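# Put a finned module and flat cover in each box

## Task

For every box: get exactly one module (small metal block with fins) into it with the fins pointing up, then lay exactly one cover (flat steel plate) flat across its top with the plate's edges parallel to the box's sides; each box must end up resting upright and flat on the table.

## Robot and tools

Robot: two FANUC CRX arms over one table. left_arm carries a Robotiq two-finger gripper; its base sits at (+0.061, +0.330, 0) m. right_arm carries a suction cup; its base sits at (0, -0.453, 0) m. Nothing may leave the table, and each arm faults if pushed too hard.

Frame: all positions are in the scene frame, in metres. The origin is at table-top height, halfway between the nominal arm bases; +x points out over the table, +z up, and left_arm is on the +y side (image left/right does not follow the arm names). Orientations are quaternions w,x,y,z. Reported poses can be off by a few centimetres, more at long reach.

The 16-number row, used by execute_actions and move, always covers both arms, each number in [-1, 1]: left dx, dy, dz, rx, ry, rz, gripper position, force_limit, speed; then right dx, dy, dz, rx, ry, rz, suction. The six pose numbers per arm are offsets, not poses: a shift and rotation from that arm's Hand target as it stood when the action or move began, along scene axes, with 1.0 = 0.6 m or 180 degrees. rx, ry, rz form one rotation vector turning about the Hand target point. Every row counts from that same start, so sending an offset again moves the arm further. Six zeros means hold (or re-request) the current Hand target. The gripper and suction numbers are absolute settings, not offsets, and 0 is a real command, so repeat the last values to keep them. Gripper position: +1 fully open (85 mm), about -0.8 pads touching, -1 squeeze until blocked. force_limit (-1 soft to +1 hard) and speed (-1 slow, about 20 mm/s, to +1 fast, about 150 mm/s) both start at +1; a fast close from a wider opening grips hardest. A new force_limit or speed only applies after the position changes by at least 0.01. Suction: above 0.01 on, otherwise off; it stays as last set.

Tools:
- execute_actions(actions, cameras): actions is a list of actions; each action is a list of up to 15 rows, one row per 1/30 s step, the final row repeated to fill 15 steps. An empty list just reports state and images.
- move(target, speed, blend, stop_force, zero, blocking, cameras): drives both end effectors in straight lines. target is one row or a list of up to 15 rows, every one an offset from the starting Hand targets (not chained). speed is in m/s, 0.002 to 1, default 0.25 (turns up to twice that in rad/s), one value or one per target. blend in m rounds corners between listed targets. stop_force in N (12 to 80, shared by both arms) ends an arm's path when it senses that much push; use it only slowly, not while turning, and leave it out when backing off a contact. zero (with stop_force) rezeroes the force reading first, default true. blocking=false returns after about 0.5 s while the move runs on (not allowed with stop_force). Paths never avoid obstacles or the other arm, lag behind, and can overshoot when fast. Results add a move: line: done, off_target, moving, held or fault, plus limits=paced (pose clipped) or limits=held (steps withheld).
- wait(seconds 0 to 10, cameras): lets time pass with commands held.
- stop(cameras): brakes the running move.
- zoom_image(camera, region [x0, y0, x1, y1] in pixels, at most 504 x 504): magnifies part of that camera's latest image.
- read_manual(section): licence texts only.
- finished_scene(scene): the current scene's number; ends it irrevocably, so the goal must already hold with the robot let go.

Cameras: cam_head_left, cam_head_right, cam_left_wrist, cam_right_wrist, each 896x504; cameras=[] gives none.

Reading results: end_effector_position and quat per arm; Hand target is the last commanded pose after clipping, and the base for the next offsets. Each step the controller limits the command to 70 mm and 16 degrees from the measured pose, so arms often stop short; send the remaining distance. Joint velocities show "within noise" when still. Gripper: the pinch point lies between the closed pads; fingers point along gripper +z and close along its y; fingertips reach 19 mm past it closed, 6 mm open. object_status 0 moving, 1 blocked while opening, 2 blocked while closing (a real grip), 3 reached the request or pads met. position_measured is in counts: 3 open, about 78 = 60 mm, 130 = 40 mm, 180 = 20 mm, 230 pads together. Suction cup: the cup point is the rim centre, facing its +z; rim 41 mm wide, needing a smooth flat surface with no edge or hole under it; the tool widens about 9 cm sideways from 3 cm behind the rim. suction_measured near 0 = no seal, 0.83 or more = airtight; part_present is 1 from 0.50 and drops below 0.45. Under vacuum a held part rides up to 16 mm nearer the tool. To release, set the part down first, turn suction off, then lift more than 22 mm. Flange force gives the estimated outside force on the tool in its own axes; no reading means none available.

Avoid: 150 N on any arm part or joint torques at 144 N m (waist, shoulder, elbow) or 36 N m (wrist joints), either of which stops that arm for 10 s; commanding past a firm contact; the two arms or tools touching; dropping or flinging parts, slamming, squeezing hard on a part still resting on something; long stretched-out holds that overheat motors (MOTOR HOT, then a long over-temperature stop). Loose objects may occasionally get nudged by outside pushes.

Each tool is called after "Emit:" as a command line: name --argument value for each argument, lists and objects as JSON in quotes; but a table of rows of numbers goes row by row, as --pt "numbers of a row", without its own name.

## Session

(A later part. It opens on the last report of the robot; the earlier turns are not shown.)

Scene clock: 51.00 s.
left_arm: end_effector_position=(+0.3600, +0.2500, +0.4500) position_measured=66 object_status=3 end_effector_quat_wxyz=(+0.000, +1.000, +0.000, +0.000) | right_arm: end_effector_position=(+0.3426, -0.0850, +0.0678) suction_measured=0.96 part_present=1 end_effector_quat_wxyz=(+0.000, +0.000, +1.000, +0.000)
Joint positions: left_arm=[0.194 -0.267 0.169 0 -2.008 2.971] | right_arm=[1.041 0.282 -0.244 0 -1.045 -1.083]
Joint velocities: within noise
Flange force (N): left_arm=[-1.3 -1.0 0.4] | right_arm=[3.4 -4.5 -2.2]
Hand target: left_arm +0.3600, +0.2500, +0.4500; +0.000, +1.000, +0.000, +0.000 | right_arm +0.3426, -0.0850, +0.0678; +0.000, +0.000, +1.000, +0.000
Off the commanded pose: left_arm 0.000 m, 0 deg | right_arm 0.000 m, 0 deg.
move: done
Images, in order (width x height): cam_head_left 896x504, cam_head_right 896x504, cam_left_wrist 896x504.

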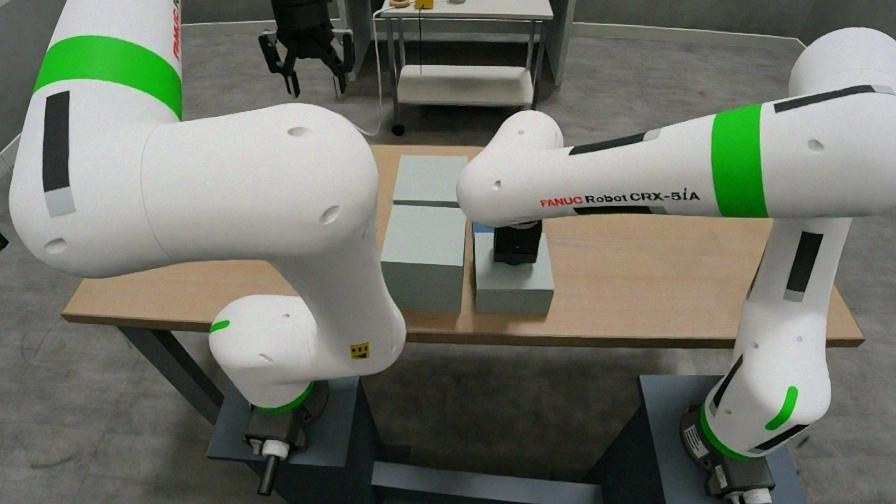

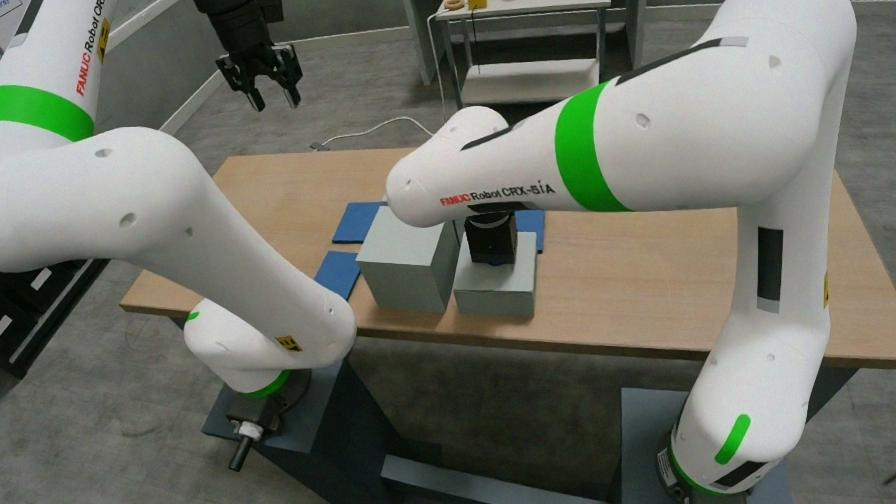

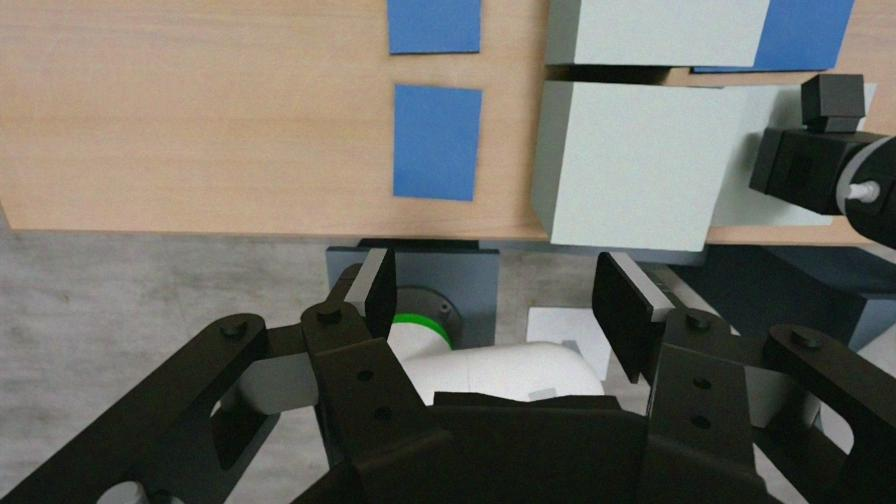

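Emit:
move --target '[0, 0, 0, 0, 0, 0, 0.5, -0.6, -1, 0, -0.0012, -0.0025, 0, 0, -0.0022, 1]' --speed 0.03 --cameras '["cam_head_left", "cam_head_right", "cam_left_wrist"]'

Emit:
zoom_image --camera "cam_head_left" --region '[465, 275, 505, 305]'

Emit:
zoom_image --camera "cam_head_left" --region '[525, 275, 565, 305]'

Emit:
zoom_image --camera "cam_head_right" --region '[445, 275, 485, 305]'

Emit:
zoom_image --camera "cam_head_right" --region '[505, 275, 545, 305]'

Scene clock: 52.57 s.
left_arm: end_effector_position=(+0.3600, +0.2500, +0.4500) position_measured=66 object_status=3 end_effector_quat_wxyz=(+0.000, +1.000, +0.000, +0.000) | right_arm: end_effector_position=(+0.3426, -0.0857, +0.0663) suction_measured=0.96 part_present=1 end_effector_quat_wxyz=(+0.000, +0.003, +1.000, +0.000)
Joint positions: left_arm=[0.194 -0.267 0.169 0 -2.008 2.971] | right_arm=[1.04 0.283 -0.247 0 -1.041 -1.089]
Joint velocities: within noise
Flange force (N): left_arm=[-2.4 -0.4 1.4] | right_arm=[4.8 -4.6 -2.3]
Hand target: left_arm +0.3600, +0.2500, +0.4500; +0.000, +1.000, +0.000, +0.000 | right_arm +0.3426, -0.0857, +0.0663; +0.000, +0.003, +1.000, +0.000
Off the commanded pose: left_arm 0.000 m, 0 deg | right_arm 0.000 m, 0 deg.
move: done
Images, in order (width x height): cam_head_left 896x504, cam_head_right 896x504, cam_left_wrist 896x504.

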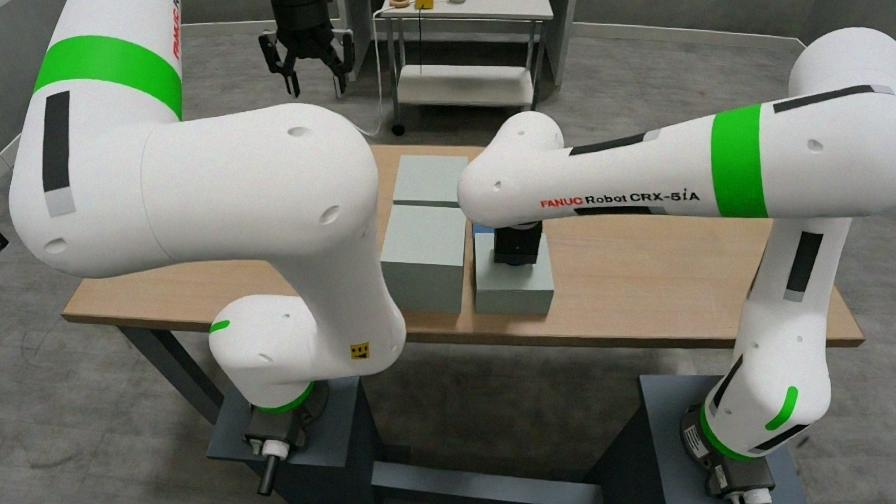

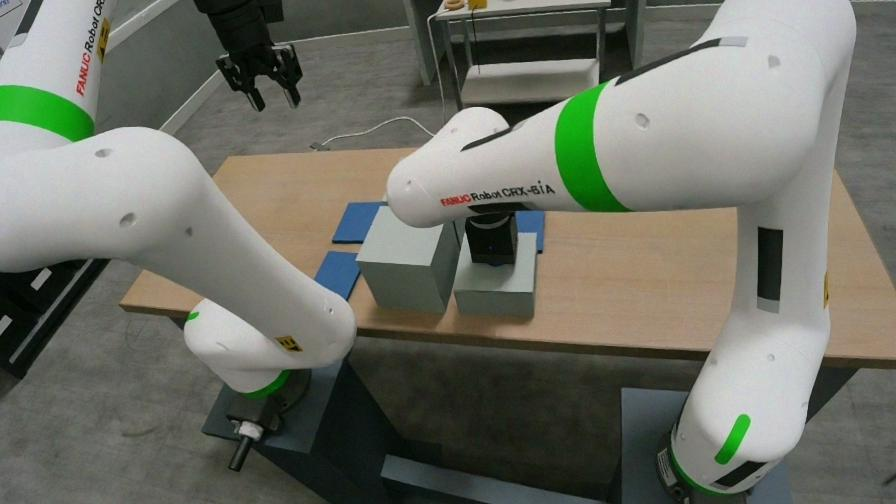

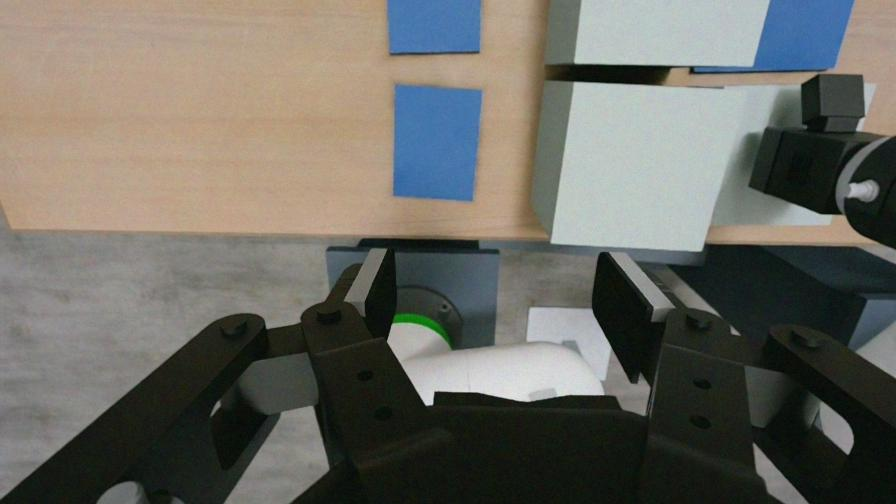

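Scaled by 12.600 from the camera's 896x504 image, which has a finer 1280x720 frame.

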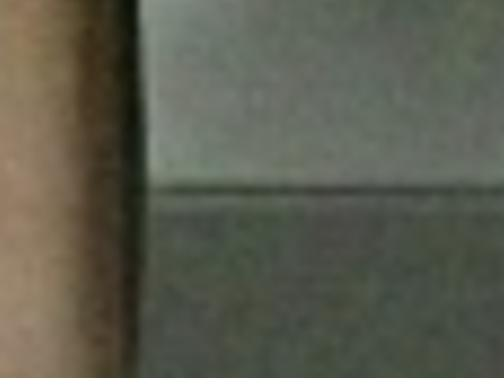

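Scaled by 12.600 from the camera's 896x504 image, which has a finer 1280x720 frame.

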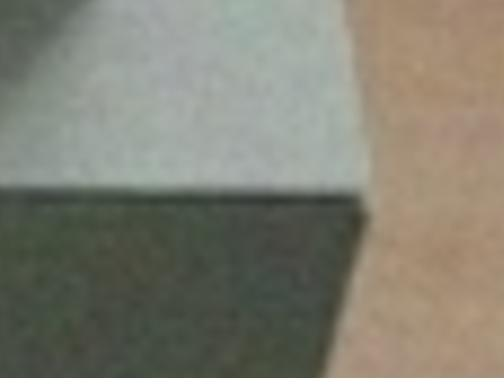

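Scaled by 12.600 from the camera's 896x504 image, which has a finer 1280x720 frame.

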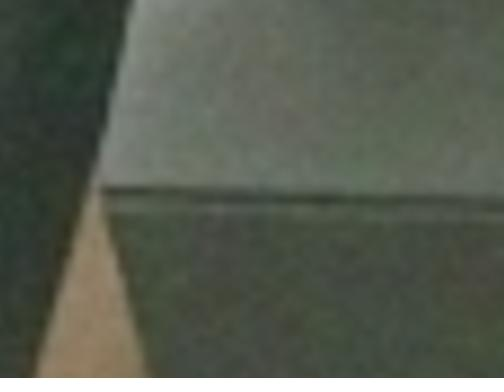

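Scaled by 12.600 from the camera's 896x504 image, which has a finer 1280x720 frame.

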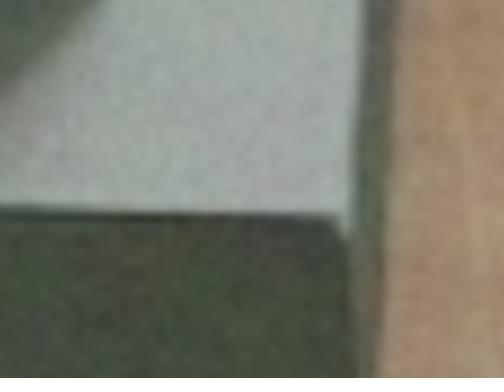

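Emit:
move --target '[0, 0, 0, 0, 0, 0, 0.5, -0.6, -1, 0, -0.0003, -0.02, 0, 0, 0, 1]' --speed 0.008 --stop_force 12 --cameras '["cam_head_left", "cam_head_right", "cam_left_wrist"]'

Emit:
zoom_image --camera "cam_head_left" --region '[465, 215, 565, 325]'

Emit:
zoom_image --camera "cam_head_right" --region '[445, 215, 545, 325]'

Scene clock: 54.17 s.
left_arm: end_effector_position=(+0.3600, +0.2500, +0.4500) position_measured=66 object_status=3 end_effector_quat_wxyz=(+0.000, +1.000, +0.000, +0.000) | right_arm: end_effector_position=(+0.3426, -0.0857, +0.0633) suction_measured=0.96 part_present=1 end_effector_quat_wxyz=(+0.000, +0.003, +1.000, +0.000)
Joint positions: left_arm=[0.194 -0.267 0.169 0 -2.008 2.971] | right_arm=[1.04 0.287 -0.25 0 -1.034 -1.089]
Joint velocities: within noise
Flange force (N): left_arm=[-1.2 -0.4 -0.2] | right_arm=[9.9 -7.5 -26.3]
Hand target: left_arm +0.3600, +0.2500, +0.4500; +0.000, +1.000, +0.000, +0.000 | right_arm +0.3426, -0.0857, +0.0633; +0.000, +0.003, +1.000, +0.000 (not the last commanded pose)
Off the commanded pose: left_arm 0.000 m, 0 deg | right_arm 0.009 m, 0 deg.
move: contact (right_arm)
Images, in order (width x height): cam_head_left 896x504, cam_head_right 896x504, cam_left_wrist 896x504.

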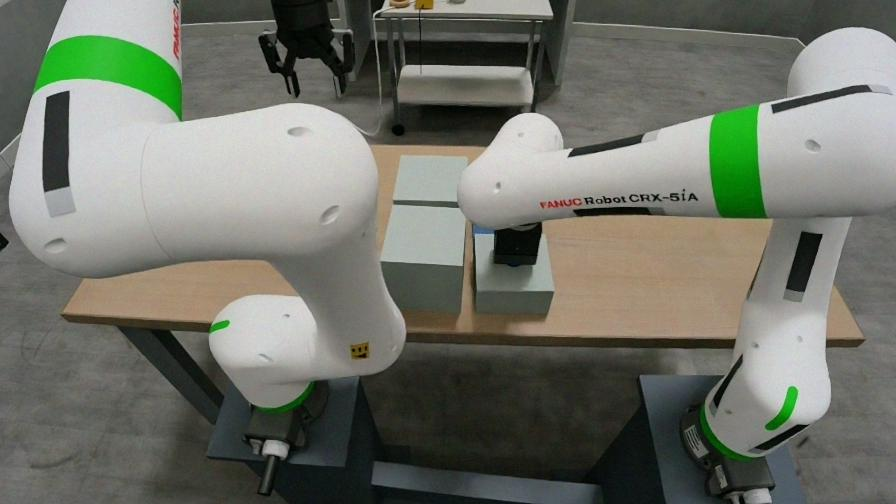

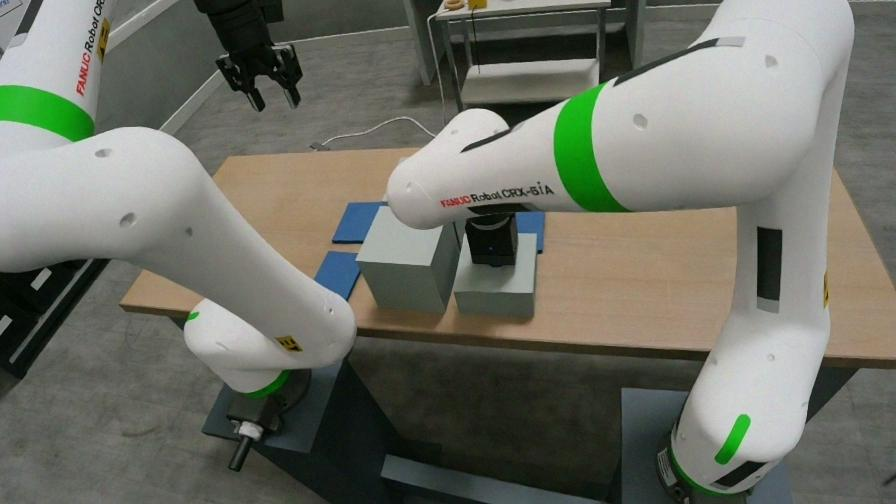

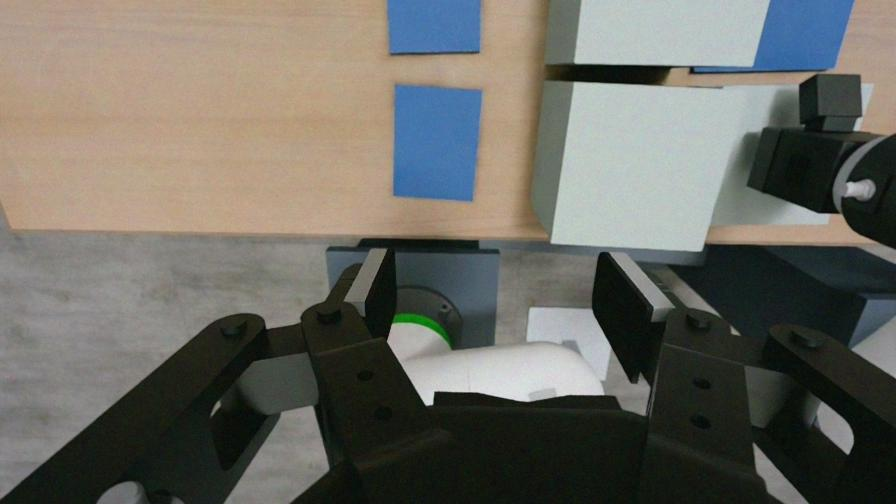

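Scaled by 4.582 from the camera's 896x504 image, which has a finer 1280x720 frame.

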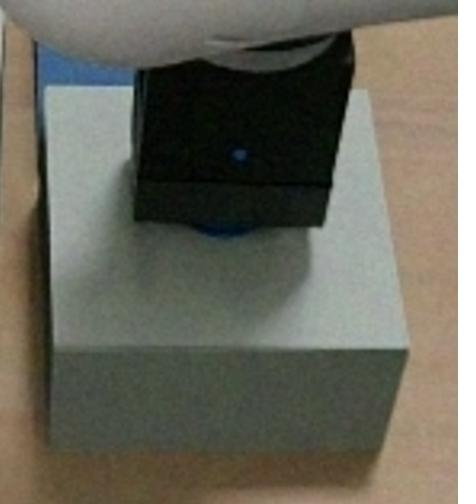

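Scaled by 4.582 from the camera's 896x504 image, which has a finer 1280x720 frame.

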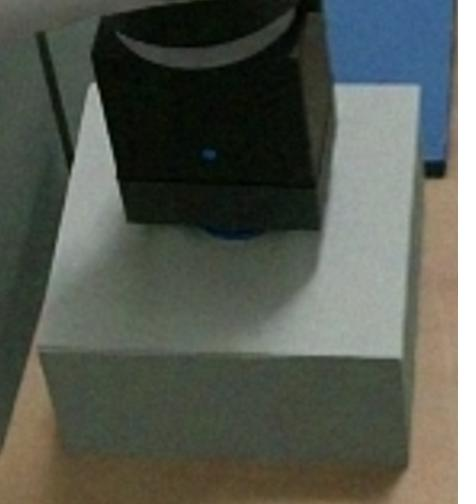

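Emit:
execute_actions --actions '[[[0,0,0,0,0,0,0.5,-0.6,-1,0,0,0.0025,0,0,0,0]]]' --cameras '[]'

Emit:
wait --seconds 0.4 --cameras '[]'

Emit:
move --pt "0 0 0 0 0 0 0.5 -0.6 -1 0 0 0.045 0 0 0 0" --pt "0 0 0 0 0 0 0.5 -0.6 -1 0 0 0.45 0 0 0 0" --speed '[0.04, 0.25]'

Scene clock: 55.10 s.
left_arm: end_effector_position=(+0.3600, +0.2500, +0.4500) position_measured=66 object_status=3 end_effector_quat_wxyz=(+0.000, +1.000, +0.000, +0.000) | right_arm: end_effector_position=(+0.3426, -0.0857, +0.0648) suction_measured=0.00 part_present=0 end_effector_quat_wxyz=(+0.000, +0.003, +1.000, +0.000)
Joint positions: left_arm=[0.194 -0.267 0.169 0 -2.008 2.971] | right_arm=[1.04 0.285 -0.249 0 -1.037 -1.089]
Joint velocities: within noise
Flange force (N): left_arm=[-3.2 -0.9 1.5] | right_arm=[5.1 -4.6 -23.3]
Hand target: left_arm +0.3600, +0.2500, +0.4500; +0.000, +1.000, +0.000, +0.000 | right_arm +0.3426, -0.0857, +0.0648; +0.000, +0.003, +1.000, +0.000
Off the commanded pose: left_arm 0.000 m, 0 deg | right_arm 0.000 m, 0 deg.
No camera images: "cameras" was empty.

Scene clock: 55.50 s.
left_arm: end_effector_position=(+0.3600, +0.2500, +0.4500) position_measured=66 object_status=3 end_effector_quat_wxyz=(+0.000, +1.000, +0.000, +0.000) | right_arm: end_effector_position=(+0.3426, -0.0857, +0.0648) suction_measured=0.00 part_present=0 end_effector_quat_wxyz=(+0.000, +0.003, +1.000, +0.000)
Joint positions: left_arm=[0.194 -0.267 0.169 0 -2.008 2.971] | right_arm=[1.04 0.285 -0.249 0 -1.037 -1.089]
Joint velocities: within noise
Flange force (N): left_arm=[-1.3 -0.9 0.2] | right_arm=[5.2 -5.2 -23.4]
Hand target: left_arm +0.3600, +0.2500, +0.4500; +0.000, +1.000, +0.000, +0.000 | right_arm +0.3426, -0.0857, +0.0648; +0.000, +0.003, +1.000, +0.000
Off the commanded pose: left_arm 0.000 m, 0 deg | right_arm 0.000 m, 0 deg.
wait: 0.40 s; at rest by 0.17 s
No camera images: "cameras" was empty.

Scene clock: 57.70 s.
left_arm: end_effector_position=(+0.3600, +0.2500, +0.4500) position_measured=66 object_status=3 end_effector_quat_wxyz=(+0.000, +1.000, +0.000, +0.000) | right_arm: end_effector_position=(+0.3426, -0.0857, +0.3348) suction_measured=0.00 part_present=0 end_effector_quat_wxyz=(+0.000, +0.003, +1.000, +0.000)
Joint positions: left_arm=[0.194 -0.267 0.169 0 -2.008 2.971] | right_arm=[1.04 0.14 0.23 0 -1.661 -1.089]
Joint velocities: within noise
Flange force (N): left_arm=[-1.6 0.0 1.0] | right_arm=[4.0 -4.6 -1.0]
Hand target: left_arm +0.3600, +0.2500, +0.4500; +0.000, +1.000, +0.000, +0.000 | right_arm +0.3426, -0.0857, +0.3348; +0.000, +0.003, +1.000, +0.000
Off the commanded pose: left_arm 0.000 m, 0 deg | right_arm 0.000 m, 0 deg.
move: done

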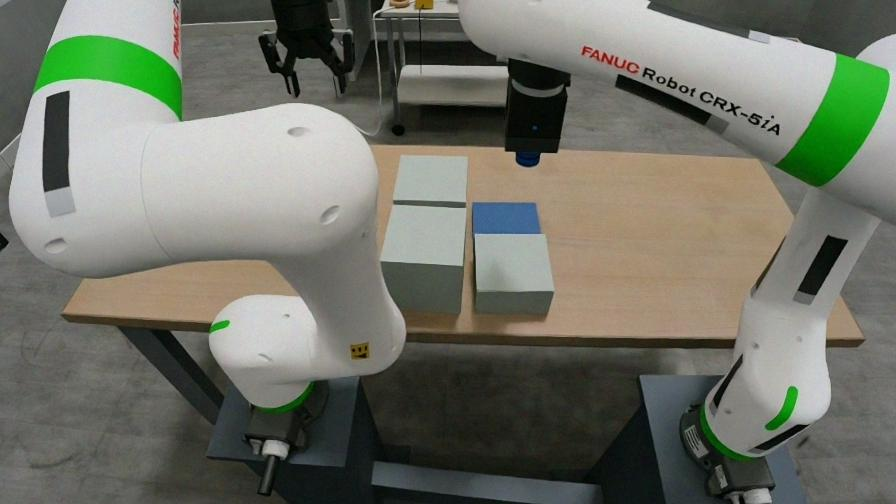

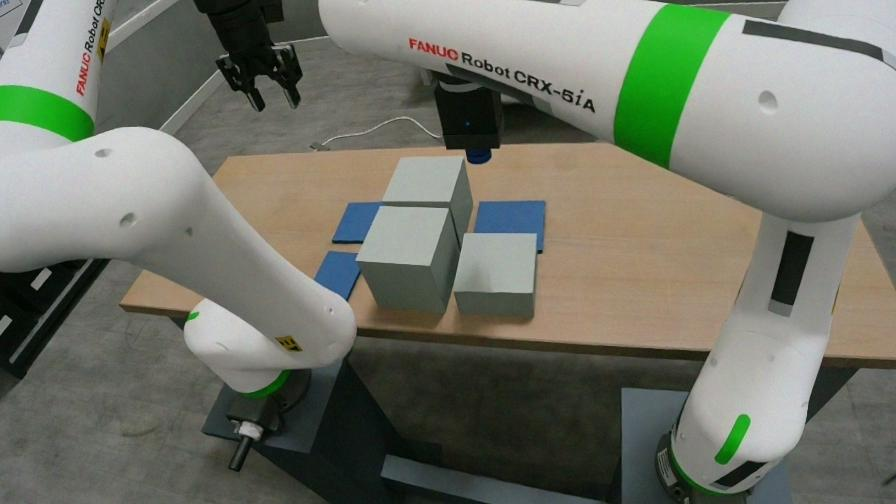

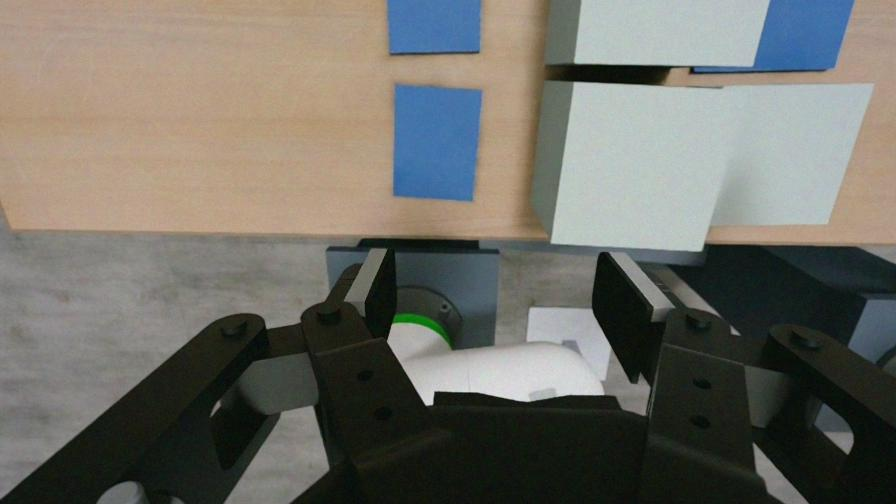

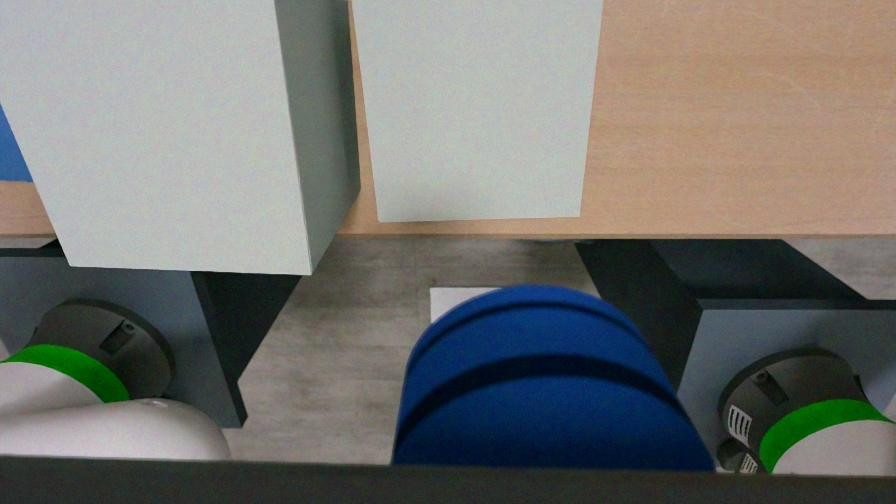

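Emit:
zoom_image --camera "cam_right_wrist" --region '[0, 0, 400, 290]'

Emit:
zoom_image --camera "cam_left_wrist" --region '[520, 50, 770, 260]'

Emit:
zoom_image --camera "cam_left_wrist" --region '[520, 0, 880, 120]'

Emit:
zoom_image --camera "cam_head_left" --region '[375, 145, 475, 325]'

Emit:
zoom_image --camera "cam_head_right" --region '[350, 145, 480, 325]'

Scaled by 1.260 from the camera's 896x504 image, which has a finer 1280x720 frame.

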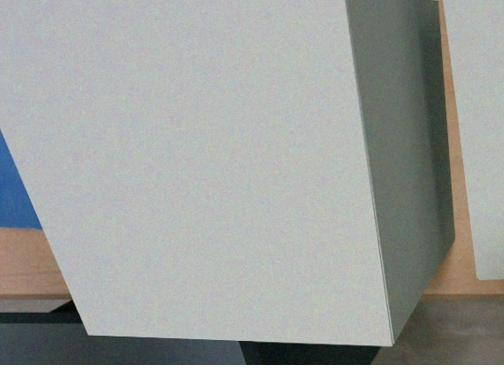

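Scaled by 2.016 from the camera's 896x504 image, which has a finer 1280x720 frame.

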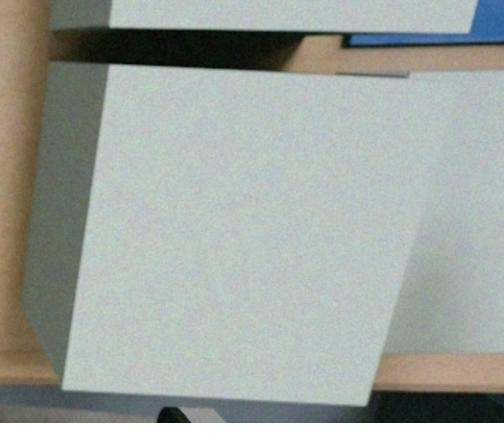

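Scaled by 1.400 from the camera's 896x504 image, which has a finer 1280x720 frame.

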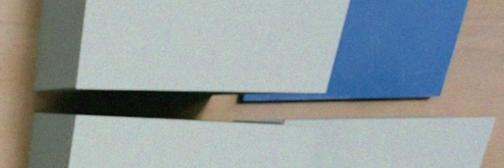

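Scaled by 2.800 from the camera's 896x504 image, which has a finer 1280x720 frame.

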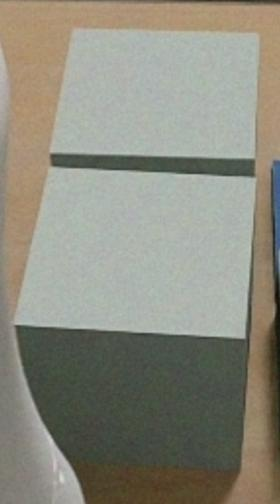

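Scaled by 2.800 from the camera's 896x504 image, which has a finer 1280x720 frame.

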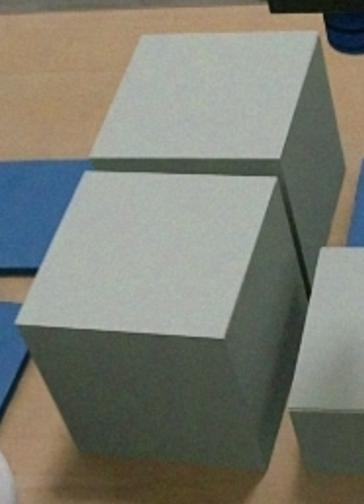

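Emit:
zoom_image --camera "cam_head_right" --region '[445, 220, 545, 325]'

Emit:
zoom_image --camera "cam_head_left" --region '[465, 220, 565, 325]'

Emit:
zoom_image --camera "cam_right_wrist" --region '[330, 0, 620, 250]'

Scaled by 4.800 from the camera's 896x504 image, which has a finer 1280x720 frame.

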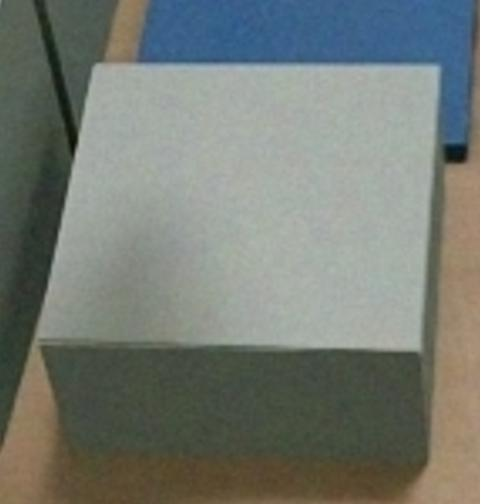

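Scaled by 4.800 from the camera's 896x504 image, which has a finer 1280x720 frame.

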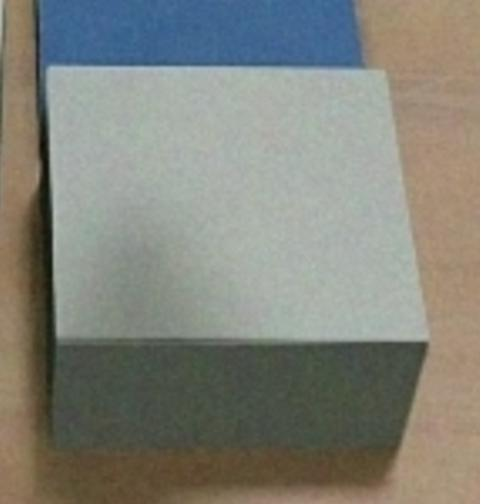

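Scaled by 1.738 from the camera's 896x504 image, which has a finer 1280x720 frame.

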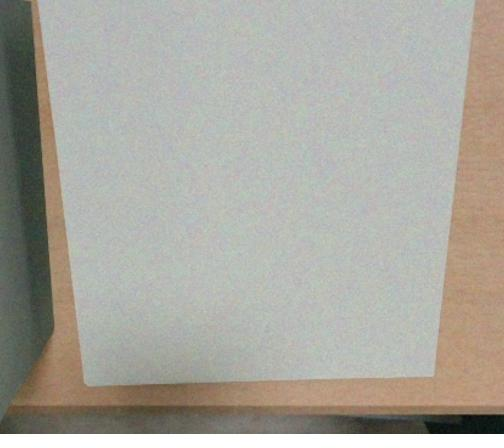

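Emit:
finished_scene --scene 2

The scene is finished: the task was done.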